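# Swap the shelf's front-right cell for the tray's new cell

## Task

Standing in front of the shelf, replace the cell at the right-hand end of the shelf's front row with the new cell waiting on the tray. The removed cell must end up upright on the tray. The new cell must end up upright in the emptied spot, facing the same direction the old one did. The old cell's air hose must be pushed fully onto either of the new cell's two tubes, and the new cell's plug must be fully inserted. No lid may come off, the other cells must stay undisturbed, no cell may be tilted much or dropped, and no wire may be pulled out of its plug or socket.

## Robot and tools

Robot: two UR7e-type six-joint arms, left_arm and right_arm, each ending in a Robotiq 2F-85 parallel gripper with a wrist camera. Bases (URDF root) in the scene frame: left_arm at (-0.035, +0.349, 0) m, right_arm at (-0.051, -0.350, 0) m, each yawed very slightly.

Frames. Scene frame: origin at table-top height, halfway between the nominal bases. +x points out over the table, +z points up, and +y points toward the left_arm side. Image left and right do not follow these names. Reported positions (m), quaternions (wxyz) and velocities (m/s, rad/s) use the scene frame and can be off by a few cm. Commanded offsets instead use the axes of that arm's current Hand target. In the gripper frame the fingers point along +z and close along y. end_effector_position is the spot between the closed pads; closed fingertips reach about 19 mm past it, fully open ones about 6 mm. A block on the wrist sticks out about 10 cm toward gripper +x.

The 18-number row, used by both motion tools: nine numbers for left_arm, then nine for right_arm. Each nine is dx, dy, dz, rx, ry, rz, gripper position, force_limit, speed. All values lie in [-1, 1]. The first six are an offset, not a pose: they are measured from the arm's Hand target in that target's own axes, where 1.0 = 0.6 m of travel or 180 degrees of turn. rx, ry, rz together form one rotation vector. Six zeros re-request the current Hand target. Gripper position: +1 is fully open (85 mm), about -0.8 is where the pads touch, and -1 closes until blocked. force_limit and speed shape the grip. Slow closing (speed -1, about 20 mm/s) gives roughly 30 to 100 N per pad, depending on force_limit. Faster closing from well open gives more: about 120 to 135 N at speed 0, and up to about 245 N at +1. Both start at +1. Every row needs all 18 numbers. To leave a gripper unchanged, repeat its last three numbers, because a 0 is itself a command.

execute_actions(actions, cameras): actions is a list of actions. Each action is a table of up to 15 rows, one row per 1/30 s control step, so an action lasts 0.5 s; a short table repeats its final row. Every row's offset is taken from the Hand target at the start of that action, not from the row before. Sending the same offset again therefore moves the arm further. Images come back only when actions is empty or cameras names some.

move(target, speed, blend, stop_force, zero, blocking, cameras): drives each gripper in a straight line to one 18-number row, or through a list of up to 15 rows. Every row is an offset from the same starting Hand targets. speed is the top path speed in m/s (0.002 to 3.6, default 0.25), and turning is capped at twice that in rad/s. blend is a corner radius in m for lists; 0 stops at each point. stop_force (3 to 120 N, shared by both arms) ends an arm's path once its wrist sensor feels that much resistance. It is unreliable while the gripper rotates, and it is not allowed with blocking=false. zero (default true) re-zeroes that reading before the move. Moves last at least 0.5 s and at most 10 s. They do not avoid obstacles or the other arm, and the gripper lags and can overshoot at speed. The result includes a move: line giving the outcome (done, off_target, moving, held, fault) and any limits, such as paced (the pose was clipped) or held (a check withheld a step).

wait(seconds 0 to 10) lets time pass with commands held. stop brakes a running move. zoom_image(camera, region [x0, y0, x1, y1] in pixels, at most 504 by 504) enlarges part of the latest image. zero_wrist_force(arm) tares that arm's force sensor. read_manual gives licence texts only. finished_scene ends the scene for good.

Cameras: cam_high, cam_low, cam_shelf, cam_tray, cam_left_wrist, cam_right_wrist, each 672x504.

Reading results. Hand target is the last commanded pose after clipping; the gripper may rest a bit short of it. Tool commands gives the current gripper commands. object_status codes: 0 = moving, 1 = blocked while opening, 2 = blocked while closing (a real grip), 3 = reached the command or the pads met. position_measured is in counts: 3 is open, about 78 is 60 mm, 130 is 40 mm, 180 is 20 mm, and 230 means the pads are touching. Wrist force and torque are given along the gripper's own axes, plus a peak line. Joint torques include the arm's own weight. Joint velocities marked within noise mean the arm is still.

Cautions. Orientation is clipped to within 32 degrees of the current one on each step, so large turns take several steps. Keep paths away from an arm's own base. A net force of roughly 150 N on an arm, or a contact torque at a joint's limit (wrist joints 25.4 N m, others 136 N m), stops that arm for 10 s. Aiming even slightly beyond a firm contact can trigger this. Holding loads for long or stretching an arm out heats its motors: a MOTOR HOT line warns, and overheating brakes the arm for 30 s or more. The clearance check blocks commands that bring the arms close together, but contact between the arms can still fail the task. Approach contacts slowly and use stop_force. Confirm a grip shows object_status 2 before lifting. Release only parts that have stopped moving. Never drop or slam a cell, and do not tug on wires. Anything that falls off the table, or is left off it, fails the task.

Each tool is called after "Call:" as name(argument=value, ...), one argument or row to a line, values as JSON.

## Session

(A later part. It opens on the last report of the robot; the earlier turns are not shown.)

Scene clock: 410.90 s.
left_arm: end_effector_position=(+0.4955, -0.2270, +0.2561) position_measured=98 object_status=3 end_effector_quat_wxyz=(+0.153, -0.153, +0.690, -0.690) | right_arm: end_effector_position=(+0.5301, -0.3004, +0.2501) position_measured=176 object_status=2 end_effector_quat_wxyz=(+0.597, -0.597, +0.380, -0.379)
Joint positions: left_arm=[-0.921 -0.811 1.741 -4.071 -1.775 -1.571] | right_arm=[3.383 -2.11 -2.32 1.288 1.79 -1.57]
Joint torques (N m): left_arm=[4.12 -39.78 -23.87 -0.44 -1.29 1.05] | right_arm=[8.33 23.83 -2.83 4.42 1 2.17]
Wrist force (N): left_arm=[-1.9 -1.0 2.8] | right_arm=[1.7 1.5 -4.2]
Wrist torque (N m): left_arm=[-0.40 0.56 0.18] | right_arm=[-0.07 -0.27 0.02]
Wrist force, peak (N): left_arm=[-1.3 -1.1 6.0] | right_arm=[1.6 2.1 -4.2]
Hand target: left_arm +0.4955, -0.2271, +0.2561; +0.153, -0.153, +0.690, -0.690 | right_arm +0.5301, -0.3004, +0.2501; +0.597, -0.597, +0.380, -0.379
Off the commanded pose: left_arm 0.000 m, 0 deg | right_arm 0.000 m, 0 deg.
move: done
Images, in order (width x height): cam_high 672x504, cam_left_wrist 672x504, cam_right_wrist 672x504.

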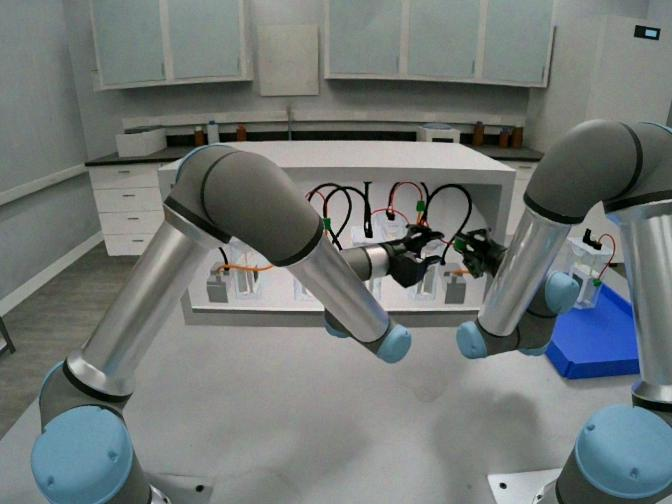

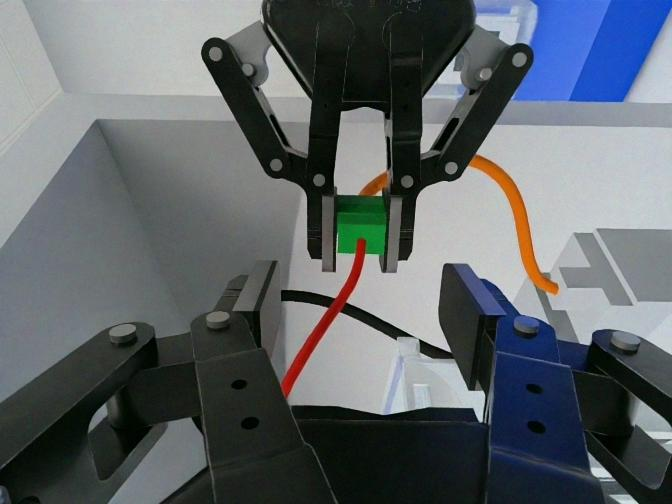

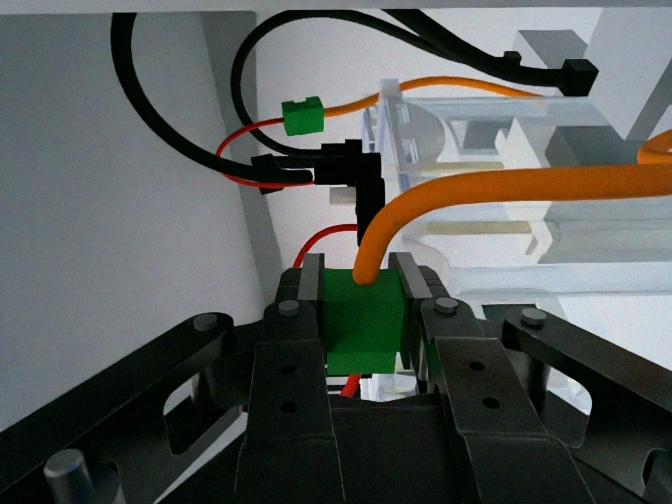

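Call:
move(
  target=[0.0042,0.0025,0.063,0,0,0,-0.21,0,-0.5,0,0,0,0,0,0,-1,-0.9,-1],
  speed=0.08,
  cameras=["cam_left_wrist","cam_right_wrist"],
)

Call:
zoom_image(
  camera="cam_left_wrist",
  region=[240, 190, 440, 390],
)

Call:
zoom_image(
  camera="cam_right_wrist",
  region=[260, 240, 460, 440],
)

Scene clock: 429.03 s.
left_arm: end_effector_position=(+0.5091, -0.2625, +0.2546) position_measured=155 object_status=3 end_effector_quat_wxyz=(+0.153, -0.153, +0.690, -0.690) | right_arm: end_effector_position=(+0.5301, -0.3004, +0.2501) position_measured=176 object_status=2 end_effector_quat_wxyz=(+0.597, -0.597, +0.380, -0.379)
Joint positions: left_arm=[-0.939 -0.758 1.629 -4.012 -1.757 -1.571] | right_arm=[3.383 -2.11 -2.32 1.288 1.79 -1.57]
Joint torques (N m): left_arm=[9.39 -50.4 -16.71 -2.84 -2.16 0.4] | right_arm=[8.4 23.39 -1.54 4.39 0.92 2.11]
Wrist force (N): left_arm=[-1.5 -0.9 2.9] | right_arm=[1.9 1.9 -4.3]
Wrist torque (N m): left_arm=[-0.40 0.48 0.19] | right_arm=[-0.01 -0.29 0.03]
Wrist force, peak (N): left_arm=[-1.5 -0.9 3.9] | right_arm=[1.9 1.9 -4.3]
Hand target: left_arm +0.5092, -0.2624, +0.2546; +0.153, -0.153, +0.690, -0.690 | right_arm +0.5301, -0.3004, +0.2501; +0.597, -0.597, +0.380, -0.379
Off the commanded pose: left_arm 0.000 m, 0 deg | right_arm 0.000 m, 0 deg.
move: done
Images, in order (width x height): cam_left_wrist 672x504, cam_right_wrist 672x504.

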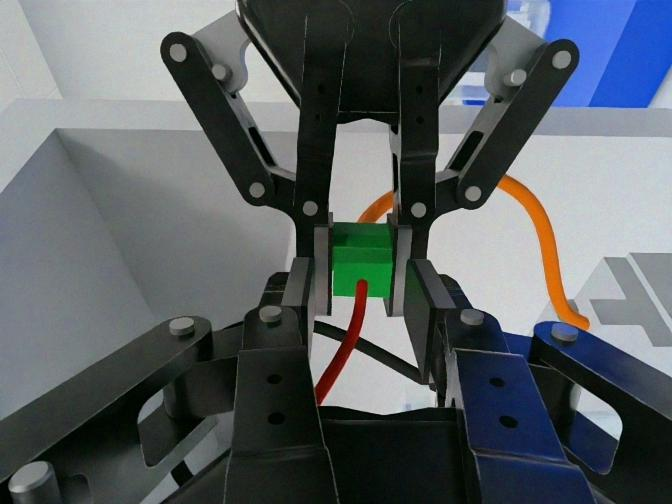

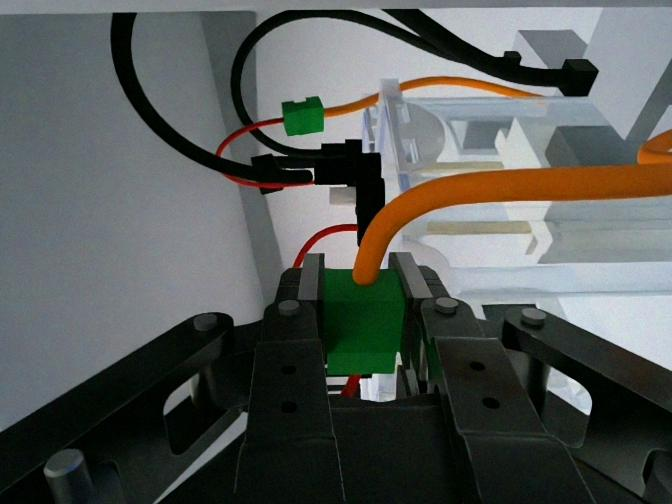

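Scaled by 2.520 from the camera's 672x504 image, which has a finer 960x720 frame.

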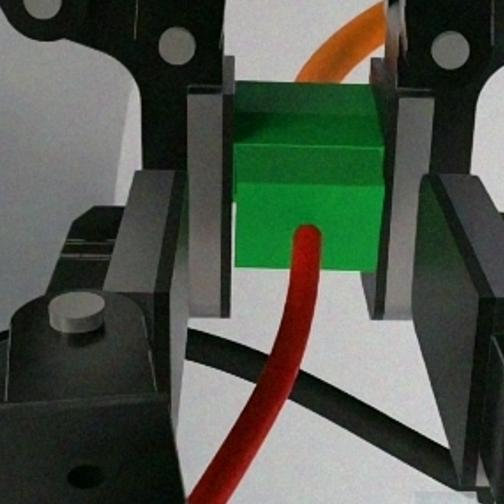

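Scaled by 2.520 from the camera's 672x504 image, which has a finer 960x720 frame.

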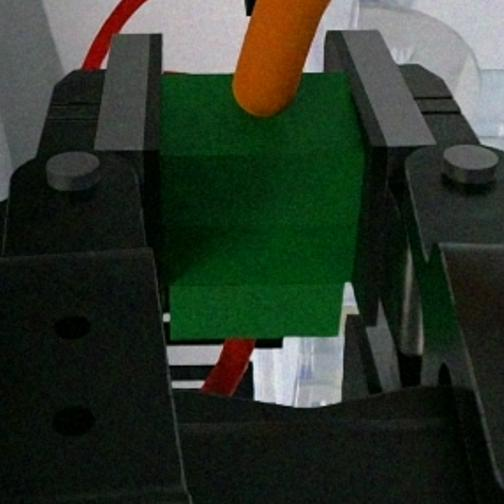

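Call:
move(
  target=[0,0.0012,0.0145,0,0,0,-0.21,0,-0.5,0,0,0,0,0,0,-1,-0.9,-1],
  speed=0.05,
  cameras=["cam_left_wrist","cam_right_wrist"],
)

Call:
zoom_image(
  camera="cam_left_wrist",
  region=[240, 190, 440, 390],
)

Call:
zoom_image(
  camera="cam_right_wrist",
  region=[260, 240, 460, 440],
)

Scene clock: 441.90 s.
left_arm: end_effector_position=(+0.5129, -0.2704, +0.2538) position_measured=155 object_status=3 end_effector_quat_wxyz=(+0.153, -0.153, +0.690, -0.690) | right_arm: end_effector_position=(+0.5301, -0.3004, +0.2501) position_measured=176 object_status=2 end_effector_quat_wxyz=(+0.597, -0.597, +0.380, -0.379)
Joint positions: left_arm=[-0.942 -0.744 1.6 -3.998 -1.754 -1.571] | right_arm=[3.383 -2.11 -2.32 1.288 1.79 -1.57]
Joint torques (N m): left_arm=[-4.7 -55.75 -9.7 -3.66 1.1 0.22] | right_arm=[8.52 23.72 -1.57 4.22 0.92 2.27]
Wrist force (N): left_arm=[-1.9 -0.8 3.0] | right_arm=[1.7 1.7 -4.0]
Wrist torque (N m): left_arm=[-0.39 0.54 0.19] | right_arm=[-0.04 -0.27 0.03]
Wrist force, peak (N): left_arm=[-1.8 -1.0 3.1] | right_arm=[1.8 1.9 -4.3]
Hand target: left_arm +0.5129, -0.2703, +0.2539; +0.153, -0.153, +0.690, -0.690 | right_arm +0.5301, -0.3004, +0.2501; +0.597, -0.597, +0.380, -0.379
Off the commanded pose: left_arm 0.000 m, 0 deg | right_arm 0.000 m, 0 deg.
move: done
Images, in order (width x height): cam_left_wrist 672x504, cam_right_wrist 672x504.

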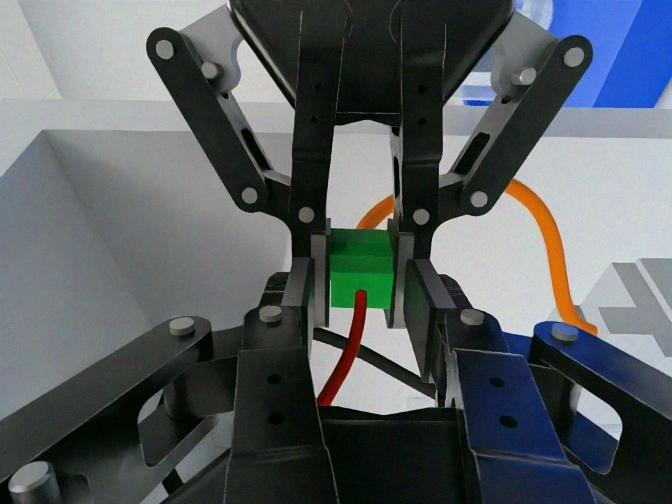

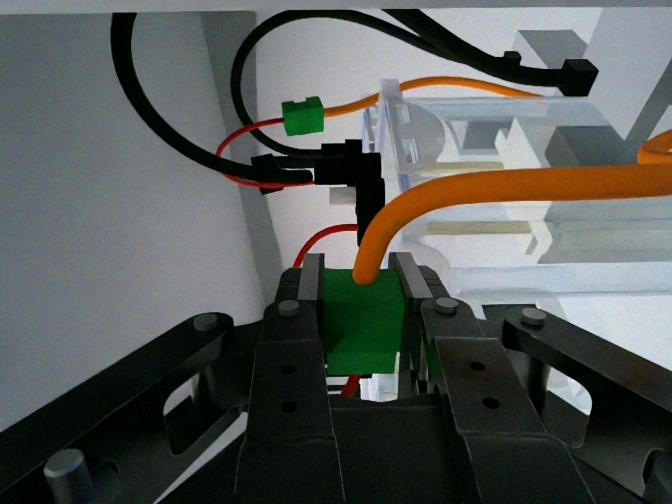

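Scaled by 2.520 from the camera's 672x504 image, which has a finer 960x720 frame.

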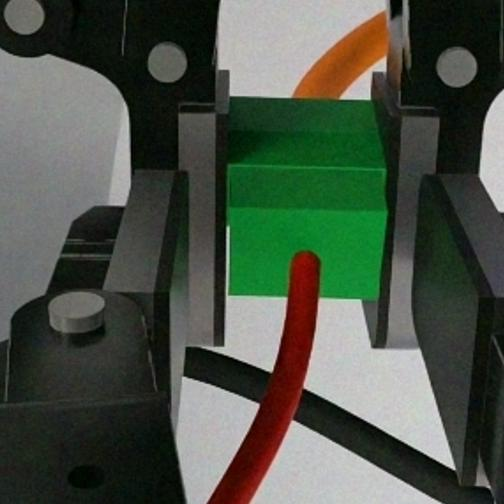

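Scaled by 2.520 from the camera's 672x504 image, which has a finer 960x720 frame.

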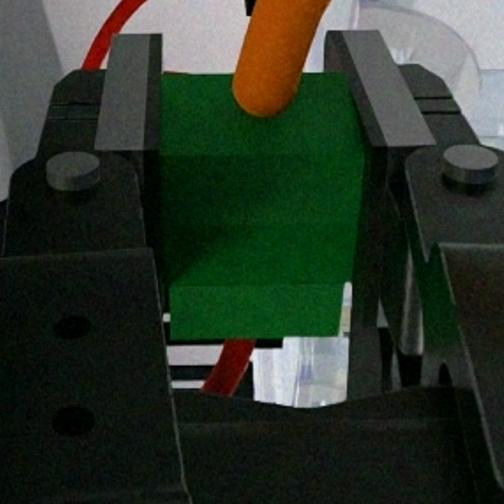

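Call:
move(
  target=[0,0.001,0.0063,0,0,0,-0.21,0,-0.5,0,0,0,0,0,0,-1,-0.9,-1],
  speed=0.02,
  stop_force=6,
  cameras=["cam_left_wrist","cam_right_wrist"],
)

Call:
zoom_image(
  camera="cam_right_wrist",
  region=[300, 300, 440, 420],
)

Call:
zoom_image(
  camera="cam_left_wrist",
  region=[240, 190, 440, 390],
)

Scene clock: 449.47 s.
left_arm: end_effector_position=(+0.5145, -0.2737, +0.2533) position_measured=155 object_status=3 end_effector_quat_wxyz=(+0.153, -0.153, +0.690, -0.690) | right_arm: end_effector_position=(+0.5301, -0.3004, +0.2501) position_measured=176 object_status=2 end_effector_quat_wxyz=(+0.597, -0.597, +0.380, -0.379)
Joint positions: left_arm=[-0.943 -0.738 1.589 -3.992 -1.753 -1.571] | right_arm=[3.383 -2.11 -2.32 1.288 1.79 -1.57]
Joint torques (N m): left_arm=[-4.92 -55.15 -7.5 -3.67 -0.01 0.1] | right_arm=[7.56 24.3 -1.53 4.35 1.05 2.19]
Wrist force (N): left_arm=[-1.6 -0.7 2.9] | right_arm=[1.4 1.9 -4.0]
Wrist torque (N m): left_arm=[-0.36 0.50 0.19] | right_arm=[-0.01 -0.22 0.02]
Wrist force, peak (N): left_arm=[-1.7 -1.1 3.3] | right_arm=[1.7 1.8 -4.5]
Hand target: left_arm +0.5145, -0.2737, +0.2533; +0.153, -0.153, +0.690, -0.690 | right_arm +0.5301, -0.3004, +0.2501; +0.597, -0.597, +0.380, -0.379
Off the commanded pose: left_arm 0.000 m, 0 deg | right_arm 0.000 m, 0 deg.
move: done
Images, in order (width x height): cam_left_wrist 672x504, cam_right_wrist 672x504.

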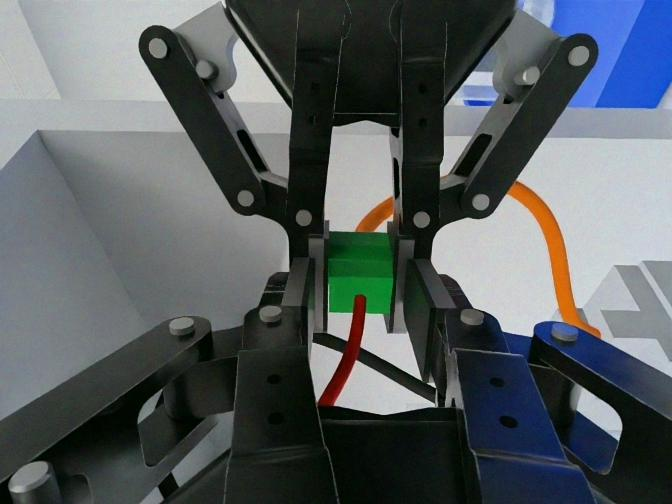

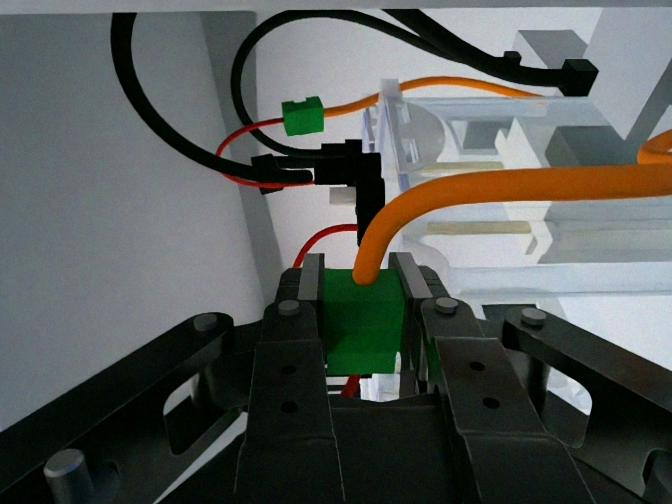

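Scaled by 3.600 from the camera's 672x504 image, which has a finer 960x720 frame.

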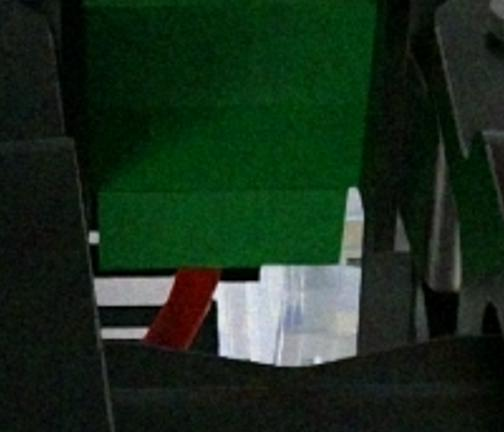

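Scaled by 2.520 from the camera's 672x504 image, which has a finer 960x720 frame.

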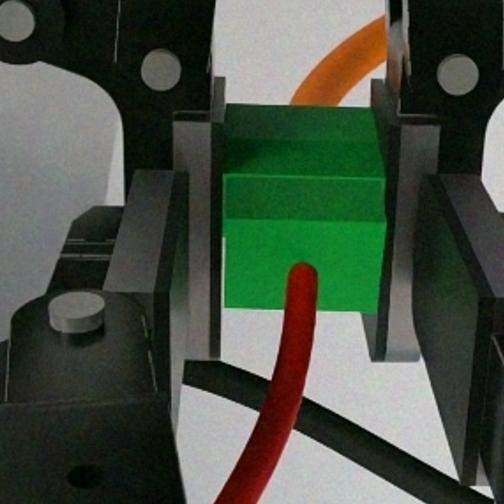

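Call:
move(
  target=[0,0.0,0.0063,0,0,0,-0.21,0,-0.5,0,0,0,0,0,0,-1,-0.9,-1],
  speed=0.02,
  stop_force=6,
  cameras=["cam_left_wrist","cam_right_wrist"],
)

Call:
zoom_image(
  camera="cam_right_wrist",
  region=[300, 300, 440, 420],
)

Call:
zoom_image(
  camera="cam_left_wrist",
  region=[240, 190, 440, 390],
)

Scene clock: 456.27 s.
left_arm: end_effector_position=(+0.5155, -0.2758, +0.2534) position_measured=155 object_status=3 end_effector_quat_wxyz=(+0.153, -0.153, +0.690, -0.690) | right_arm: end_effector_position=(+0.5301, -0.3004, +0.2501) position_measured=176 object_status=2 end_effector_quat_wxyz=(+0.597, -0.597, +0.380, -0.379)
Joint positions: left_arm=[-0.944 -0.735 1.581 -3.988 -1.752 -1.571] | right_arm=[3.383 -2.11 -2.32 1.288 1.79 -1.57]
Joint torques (N m): left_arm=[8.74 -54.24 -8.76 -2.74 -1.63 -0.21] | right_arm=[7.67 24.74 -1.36 4.34 2.36 0.74]
Wrist force (N): left_arm=[-1.4 -1.7 -1.2] | right_arm=[6.1 2.0 -4.3]
Wrist torque (N m): left_arm=[-0.33 0.49 0.19] | right_arm=[-0.13 -0.32 0.08]
Wrist force, peak (N): left_arm=[-0.3 -0.3 -10.4] | right_arm=[15.2 1.2 -3.2]
Hand target: left_arm +0.5155, -0.2758, +0.2534; +0.153, -0.153, +0.690, -0.690 (not the last commanded pose) | right_arm +0.5301, -0.3004, +0.2501; +0.597, -0.597, +0.380, -0.379
Off the commanded pose: left_arm 0.001 m, 0 deg | right_arm 0.000 m, 0 deg.
move: contact (left_arm)
Images, in order (width x height): cam_left_wrist 672x504, cam_right_wrist 672x504.

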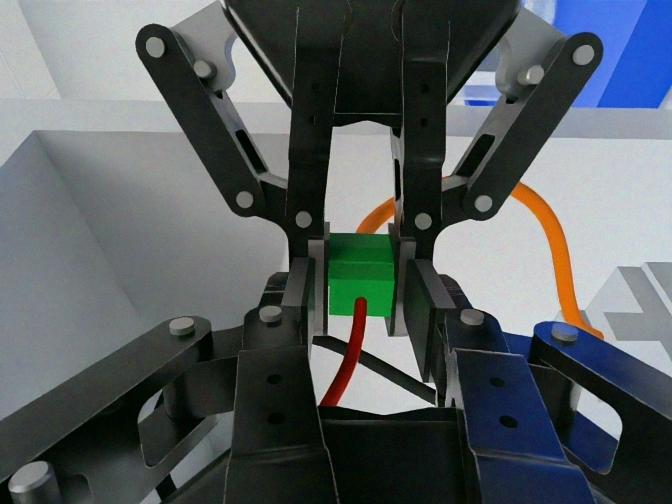

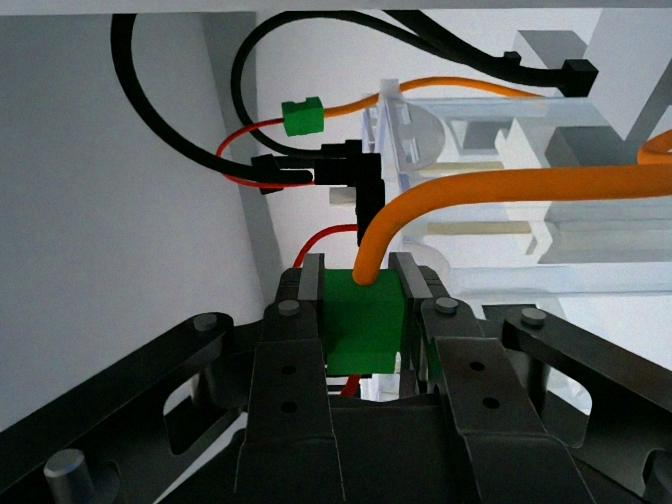

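Scaled by 3.600 from the camera's 672x504 image, which has a finer 960x720 frame.

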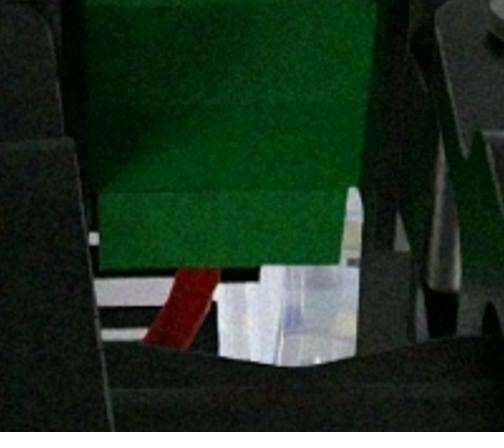

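Scaled by 2.520 from the camera's 672x504 image, which has a finer 960x720 frame.

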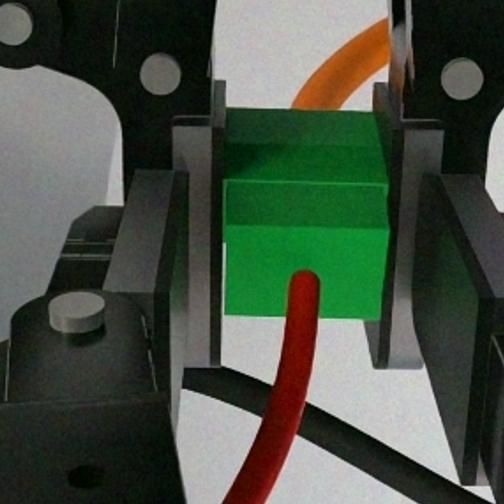

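Call:
move(
  target=[0,0.0,-0.0072,0,0,0,-0.21,0,-0.5,0,0,0,0,0,0,-1,-0.9,-1],
  speed=0.05,
  cameras=["cam_left_wrist","cam_right_wrist"],
)

Call:
zoom_image(
  camera="cam_right_wrist",
  region=[300, 300, 440, 420],
)

Scene clock: 462.03 s.
left_arm: end_effector_position=(+0.5136, -0.2718, +0.2534) position_measured=155 object_status=3 end_effector_quat_wxyz=(+0.153, -0.153, +0.690, -0.690) | right_arm: end_effector_position=(+0.5301, -0.3004, +0.2501) position_measured=176 object_status=2 end_effector_quat_wxyz=(+0.597, -0.597, +0.380, -0.379)
Joint positions: left_arm=[-0.943 -0.741 1.595 -3.996 -1.754 -1.571] | right_arm=[3.383 -2.11 -2.32 1.288 1.79 -1.57]
Joint torques (N m): left_arm=[6.68 -43.86 -23.88 -1.47 -1.68 -0.18] | right_arm=[7.78 24.53 -1.51 4.35 0.68 -1.98]
Wrist force (N): left_arm=[-1.8 -0.9 3.0] | right_arm=[1.7 1.2 -4.5]
Wrist torque (N m): left_arm=[-0.39 0.52 0.19] | right_arm=[-0.11 -0.25 0.01]
Wrist force, peak (N): left_arm=[-1.7 -0.8 3.3] | right_arm=[6.4 2.1 -4.3]
Hand target: left_arm +0.5137, -0.2719, +0.2534; +0.153, -0.153, +0.690, -0.690 | right_arm +0.5301, -0.3004, +0.2501; +0.597, -0.597, +0.380, -0.379
Off the commanded pose: left_arm 0.000 m, 0 deg | right_arm 0.000 m, 0 deg.
move: done
Images, in order (width x height): cam_left_wrist 672x504, cam_right_wrist 672x504.

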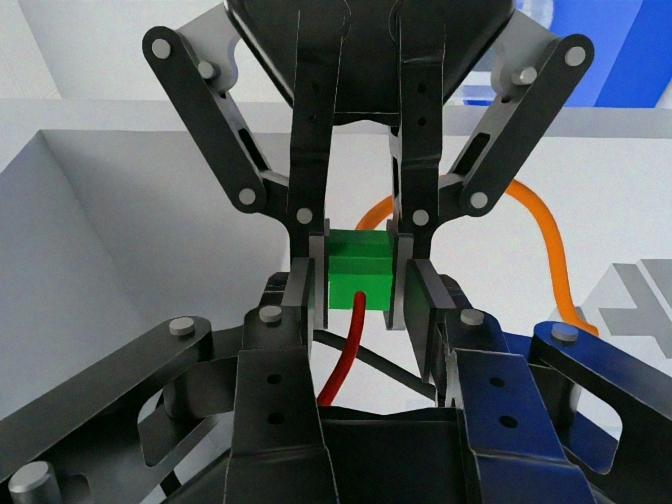

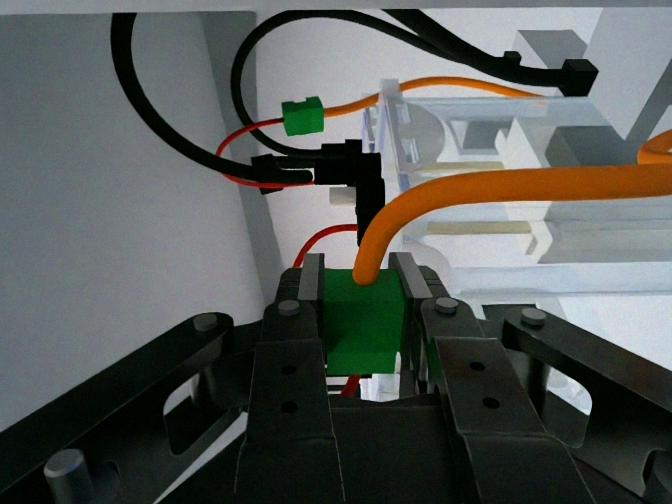

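Scaled by 3.600 from the camera's 672x504 image, which has a finer 960x720 frame.

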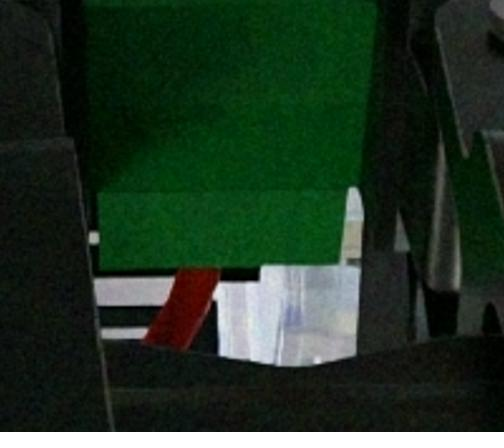

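Call:
move(
  target=[0,0.0,0,0,0,0,-1,-0.3,-1,0,0,0,0,0,0,-1,-0.9,-1],
  speed=0.05,
  cameras=["cam_left_wrist","cam_right_wrist"],
)

Call:
zoom_image(
  camera="cam_left_wrist",
  region=[240, 190, 440, 390],
)

Call:
zoom_image(
  camera="cam_right_wrist",
  region=[300, 300, 440, 420],
)

Scene clock: 468.17 s.
left_arm: end_effector_position=(+0.5137, -0.2719, +0.2533) position_measured=183 object_status=0 end_effector_quat_wxyz=(+0.153, -0.153, +0.690, -0.690) | right_arm: end_effector_position=(+0.5301, -0.3004, +0.2501) position_measured=176 object_status=2 end_effector_quat_wxyz=(+0.597, -0.597, +0.380, -0.379)
Joint positions: left_arm=[-0.943 -0.741 1.595 -3.996 -1.753 -1.571] | right_arm=[3.383 -2.11 -2.32 1.288 1.79 -1.57]
Joint torques (N m): left_arm=[-8.71 -40.95 -25.52 -1.56 1.13 -0.12] | right_arm=[8.24 24.15 -1.78 3.7 0.06 -1.91]
Wrist force (N): left_arm=[-1.6 0.3 -1.8] | right_arm=[6.8 0.4 -4.4]
Wrist torque (N m): left_arm=[-0.40 0.51 0.20] | right_arm=[-0.11 -0.34 0.03]
Wrist force, peak (N): left_arm=[-1.8 -0.9 3.2] | right_arm=[6.8 0.4 -4.4]
Hand target: left_arm +0.5137, -0.2719, +0.2534; +0.153, -0.153, +0.690, -0.690 | right_arm +0.5301, -0.3004, +0.2501; +0.597, -0.597, +0.380, -0.379
Off the commanded pose: left_arm 0.000 m, 0 deg | right_arm 0.000 m, 0 deg.
move: done
Images, in order (width x height): cam_left_wrist 672x504, cam_right_wrist 672x504.

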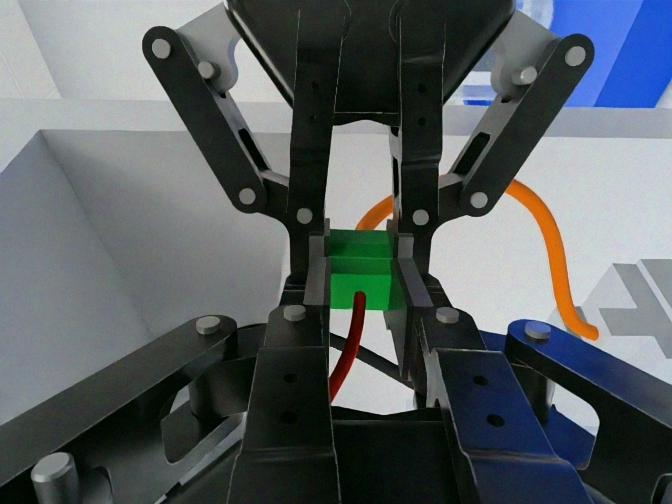

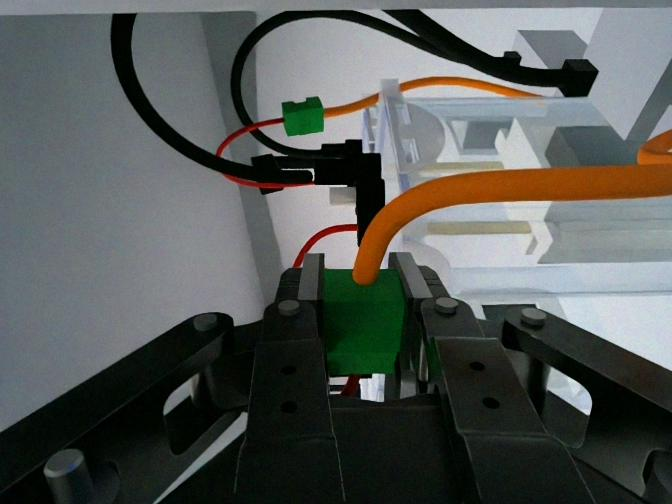

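Scaled by 2.520 from the camera's 672x504 image, which has a finer 960x720 frame.

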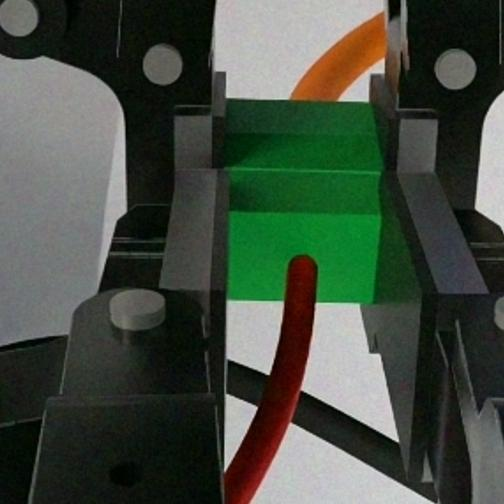

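Scaled by 3.600 from the camera's 672x504 image, which has a finer 960x720 frame.

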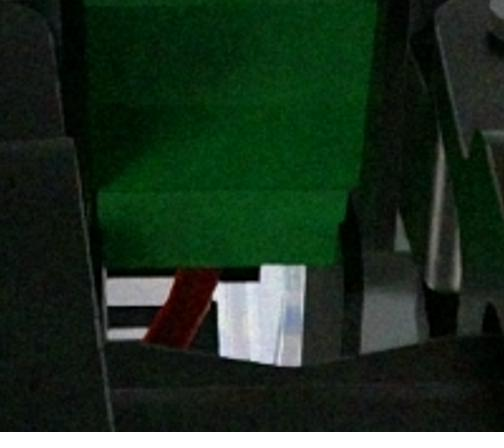

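Call:
move(
  target=[0,0.0,-0.012,0,0,0,-1,-0.3,-1,0,0,0,0,0,0,-1,-0.9,-1],
  speed=0.02,
  cameras=["cam_left_wrist","cam_right_wrist"],
)

Scene clock: 473.43 s.
left_arm: end_effector_position=(+0.5106, -0.2652, +0.2534) position_measured=183 object_status=2 end_effector_quat_wxyz=(+0.153, -0.153, +0.690, -0.690) | right_arm: end_effector_position=(+0.5301, -0.3004, +0.2501) position_measured=176 object_status=2 end_effector_quat_wxyz=(+0.596, -0.597, +0.380, -0.379)
Joint positions: left_arm=[-0.94 -0.751 1.618 -4.009 -1.756 -1.571] | right_arm=[3.383 -2.11 -2.32 1.288 1.79 -1.57]
Joint torques (N m): left_arm=[-4.18 -40.91 -26.08 -1.61 -4.1 -0.24] | right_arm=[-8.05 23.97 2.23 1.63 0.69 -1.88]
Wrist force (N): left_arm=[-10.6 0.1 5.7] | right_arm=[-1.6 0.5 -11.5]
Wrist torque (N m): left_arm=[-0.47 0.48 0.20] | right_arm=[-0.07 -0.22 0.03]
Wrist force, peak (N): left_arm=[-5.3 -1.3 26.2] | right_arm=[-21.6 1.6 -8.1]
Hand target: left_arm +0.5106, -0.2653, +0.2534; +0.153, -0.153, +0.690, -0.690 | right_arm +0.5301, -0.3004, +0.2501; +0.597, -0.597, +0.380, -0.379
Off the commanded pose: left_arm 0.000 m, 0 deg | right_arm 0.000 m, 0 deg.
move: done
Images, in order (width x height): cam_left_wrist 672x504, cam_right_wrist 672x504.

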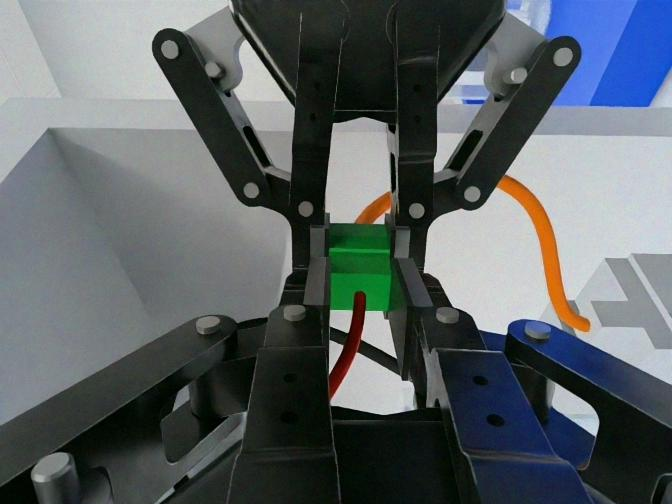

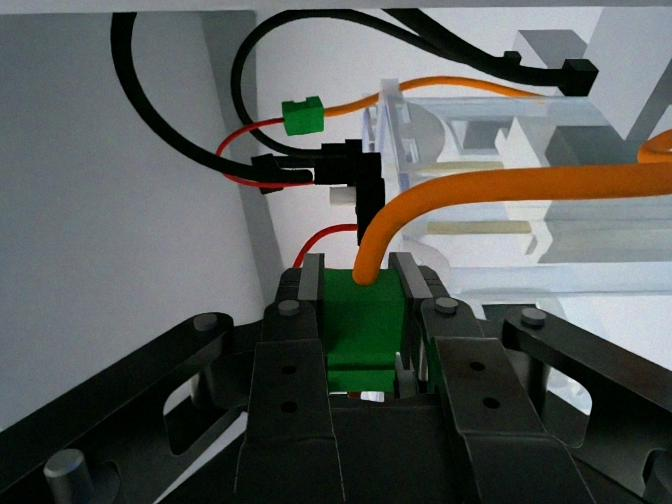

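Call:
move(
  target=[0,0.0,-0.03,0,0,0,-1,-0.3,-1,0,0,0,0,0,0,-1,-0.9,-1],
  speed=0.03,
  cameras=["all"],
)

Scene clock: 476.03 s.
left_arm: end_effector_position=(+0.5030, -0.2489, +0.2534) position_measured=183 object_status=2 end_effector_quat_wxyz=(+0.153, -0.153, +0.690, -0.691) | right_arm: end_effector_position=(+0.5301, -0.3004, +0.2501) position_measured=176 object_status=2 end_effector_quat_wxyz=(+0.596, -0.597, +0.380, -0.379)
Joint positions: left_arm=[-0.934 -0.777 1.675 -4.04 -1.762 -1.571] | right_arm=[3.383 -2.11 -2.32 1.288 1.79 -1.57]
Joint torques (N m): left_arm=[-1.22 -37.4 -24.74 -1.13 -0.31 -0.39] | right_arm=[1.35 25.49 14 1.59 -1.73 -1.45]
Wrist force (N): left_arm=[-1.6 -0.8 3.2] | right_arm=[1.2 1.8 -3.9]
Wrist torque (N m): left_arm=[-0.40 0.51 0.19] | right_arm=[-0.04 -0.22 0.01]
Wrist force, peak (N): left_arm=[-11.3 -1.4 7.7] | right_arm=[-3.0 2.3 -12.0]
Hand target: left_arm +0.5030, -0.2490, +0.2534; +0.153, -0.153, +0.690, -0.690 | right_arm +0.5301, -0.3004, +0.2501; +0.597, -0.597, +0.380, -0.379
Off the commanded pose: left_arm 0.000 m, 0 deg | right_arm 0.000 m, 0 deg.
move: done

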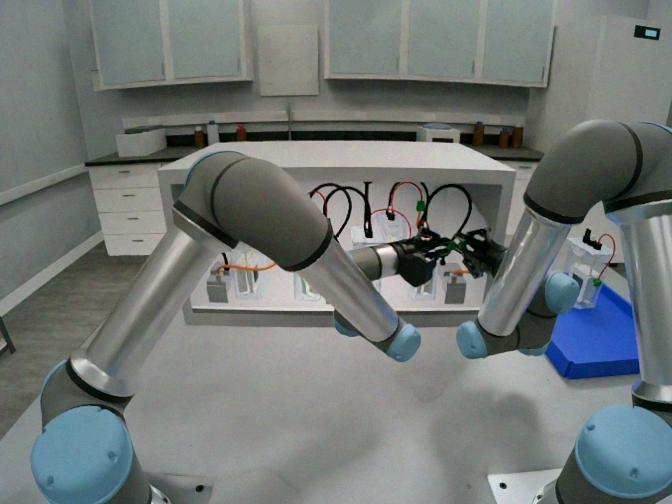

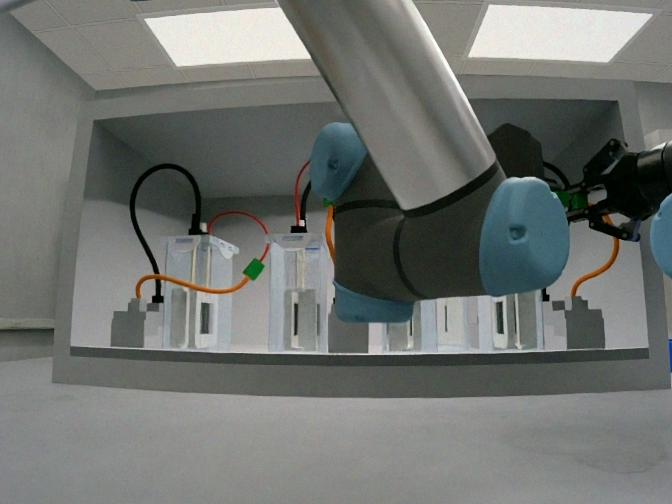

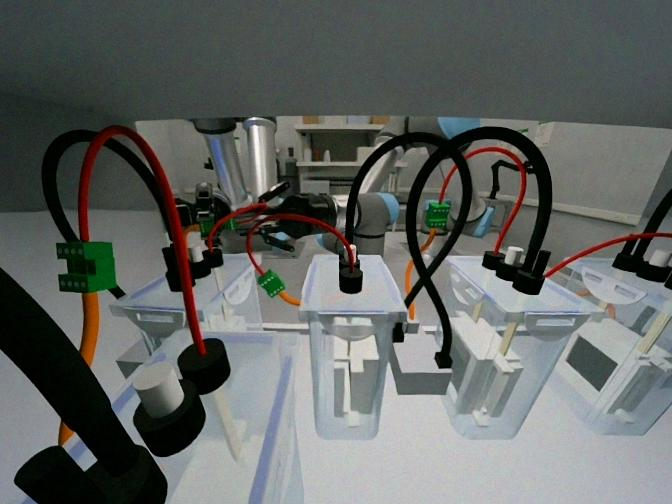

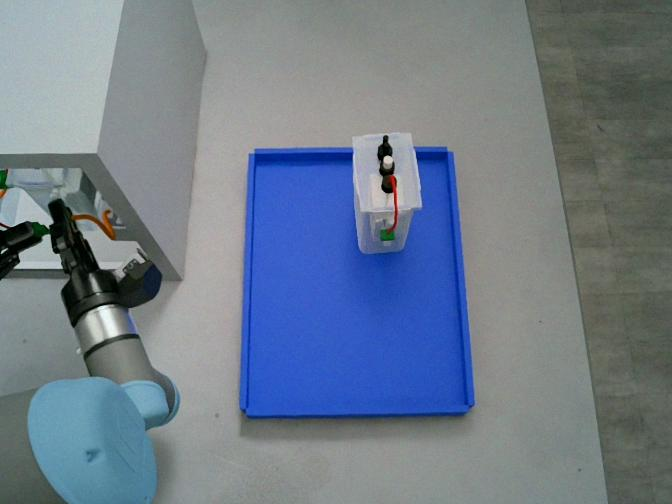

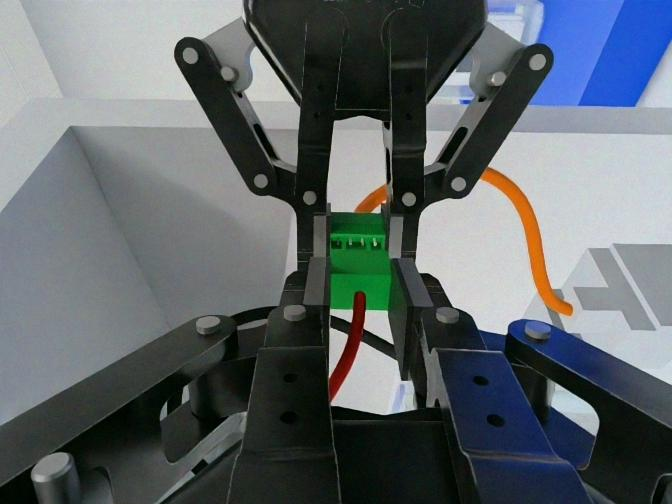

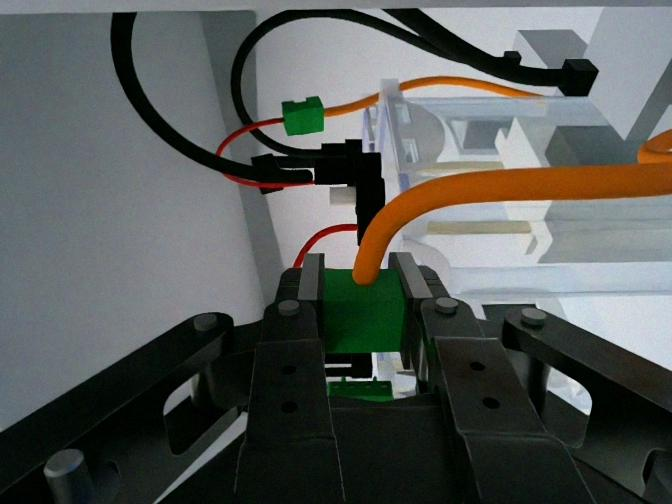

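Call:
move(
  target=[-0.058,0.088,-0.017,0,0,0,-1,-0.3,-1,0.039,-0.044,0.084,0.109,0.109,0.491,-1,-0.9,-1],
  speed=0.15,
  cameras=["cam_left_wrist","cam_right_wrist","cam_tray"],
)

Scene clock: 492.57 s.
left_arm: end_effector_position=(+0.5303, -0.2251, +0.2005) position_measured=183 object_status=2 end_effector_quat_wxyz=(+0.153, -0.153, +0.690, -0.690) | right_arm: end_effector_position=(+0.5857, -0.3002, +0.2766) position_measured=176 object_status=2 end_effector_quat_wxyz=(+0.707, -0.001, +0.707, +0.000)
Joint positions: left_arm=[-0.868 -0.667 1.642 -4.117 -1.828 -1.571] | right_arm=[3.65 -2.067 -2.233 1.158 1.086 -0.001]
Joint torques (N m): left_arm=[-6.62 -55.87 -14.16 -0.87 1.12 -1.03] | right_arm=[-8.21 22.61 3.52 3.25 1.11 2.02]
Wrist force (N): left_arm=[-1.6 -0.8 3.1] | right_arm=[7.3 -3.1 -4.2]
Wrist torque (N m): left_arm=[-0.39 0.50 0.20] | right_arm=[-0.34 -0.87 -0.20]
Wrist force, peak (N): left_arm=[-2.0 -1.1 3.6] | right_arm=[7.2 -3.4 -4.4]
Hand target: left_arm +0.5303, -0.2251, +0.2005; +0.153, -0.153, +0.690, -0.690 | right_arm +0.5856, -0.3002, +0.2764; +0.707, -0.001, +0.707, +0.000
Off the commanded pose: left_arm 0.000 m, 0 deg | right_arm 0.000 m, 0 deg.
move: done
Images, in order (width x height): cam_tray 672x504, cam_left_wrist 672x504, cam_right_wrist 672x504.

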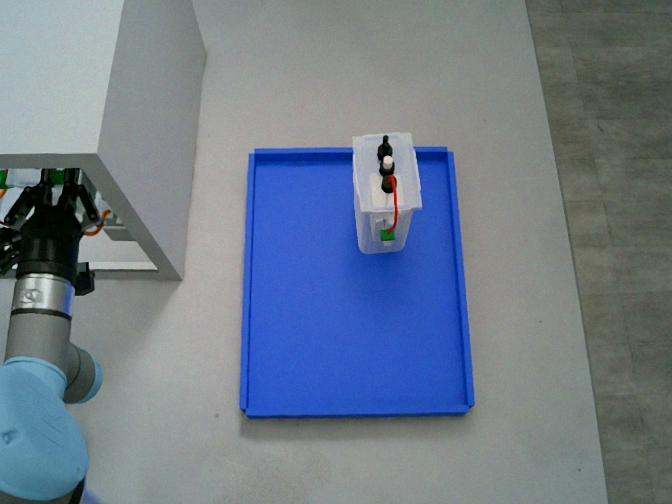

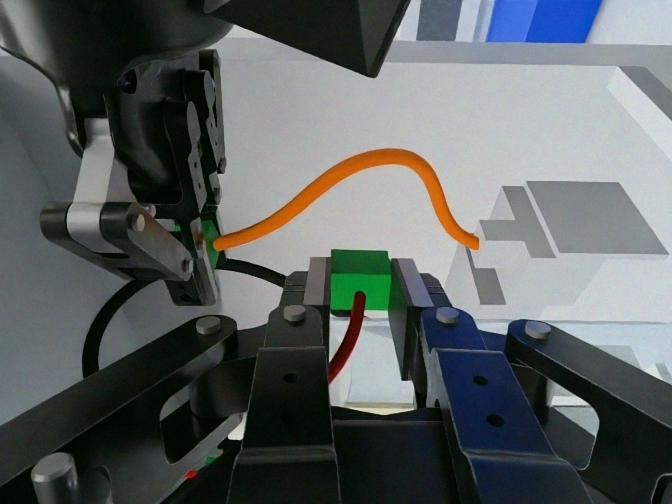

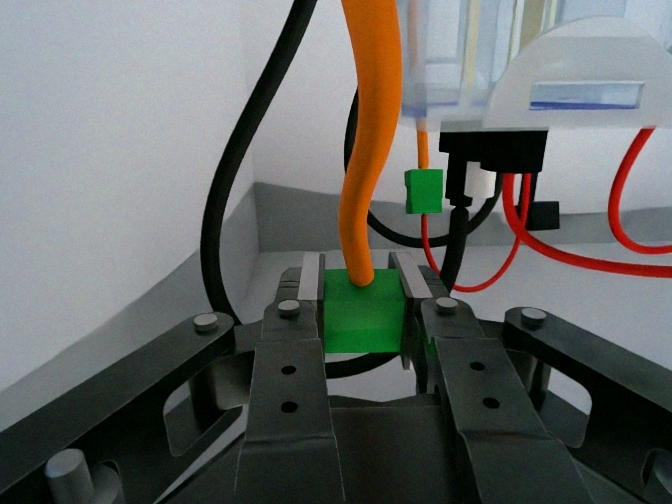

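Call:
move(
  target=[0,0,0,0,0,0,-0.21,-0.3,-1,0,0,0,0,0,0,0.1,-0.9,-1],
  speed=0.05,
  cameras=["cam_left_wrist","cam_right_wrist","cam_tray"],
)

Scene clock: 495.93 s.
left_arm: end_effector_position=(+0.5303, -0.2251, +0.2005) position_measured=155 object_status=3 end_effector_quat_wxyz=(+0.153, -0.153, +0.690, -0.690) | right_arm: end_effector_position=(+0.5856, -0.3002, +0.2764) position_measured=117 object_status=0 end_effector_quat_wxyz=(+0.707, -0.001, +0.707, +0.000)
Joint positions: left_arm=[-0.869 -0.667 1.642 -4.116 -1.828 -1.571] | right_arm=[3.65 -2.067 -2.233 1.158 1.086 -0.001]
Joint torques (N m): left_arm=[-9.61 -55.31 -5.56 -1.13 1.53 -0.94] | right_arm=[-7.97 22.67 0.5 2.43 -0.37 1.98]
Wrist force (N): left_arm=[-1.6 -1.0 3.0] | right_arm=[6.9 -2.3 -4.1]
Wrist torque (N m): left_arm=[-0.41 0.51 0.19] | right_arm=[-0.30 -0.91 -0.15]
Wrist force, peak (N): left_arm=[-1.8 -1.2 3.3] | right_arm=[7.4 -3.1 -4.6]
Hand target: left_arm +0.5303, -0.2251, +0.2005; +0.153, -0.153, +0.690, -0.690 | right_arm +0.5856, -0.3002, +0.2764; +0.707, -0.001, +0.707, +0.000
Off the commanded pose: left_arm 0.000 m, 0 deg | right_arm 0.000 m, 0 deg.
move: done
Images, in order (width x height): cam_tray 672x504, cam_left_wrist 672x504, cam_right_wrist 672x504.

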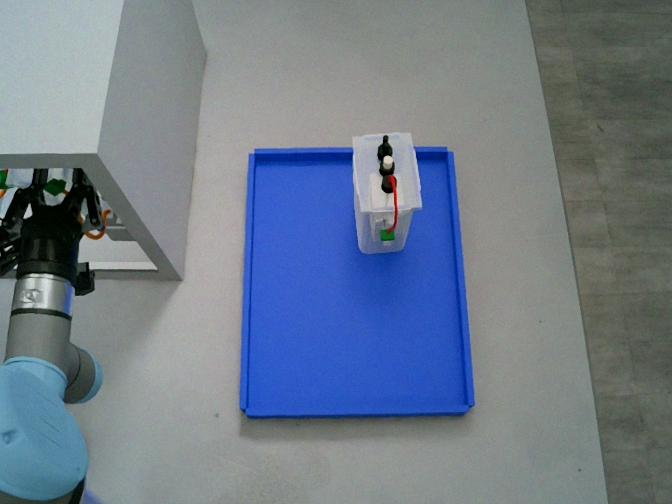

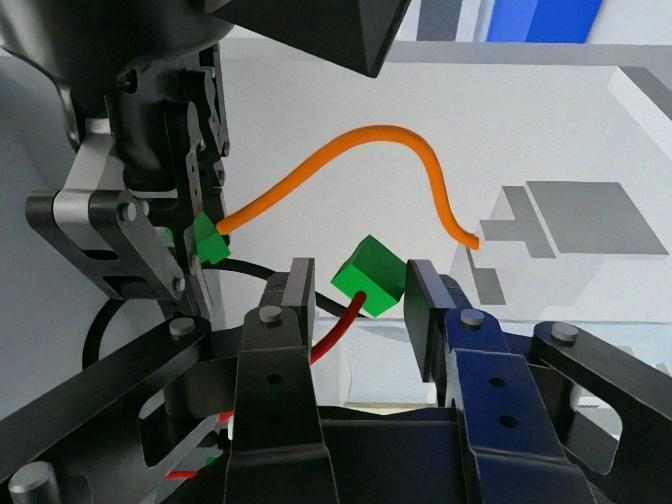

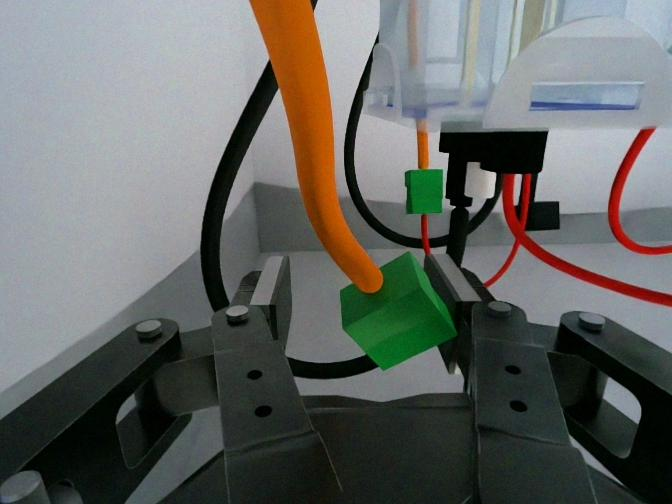

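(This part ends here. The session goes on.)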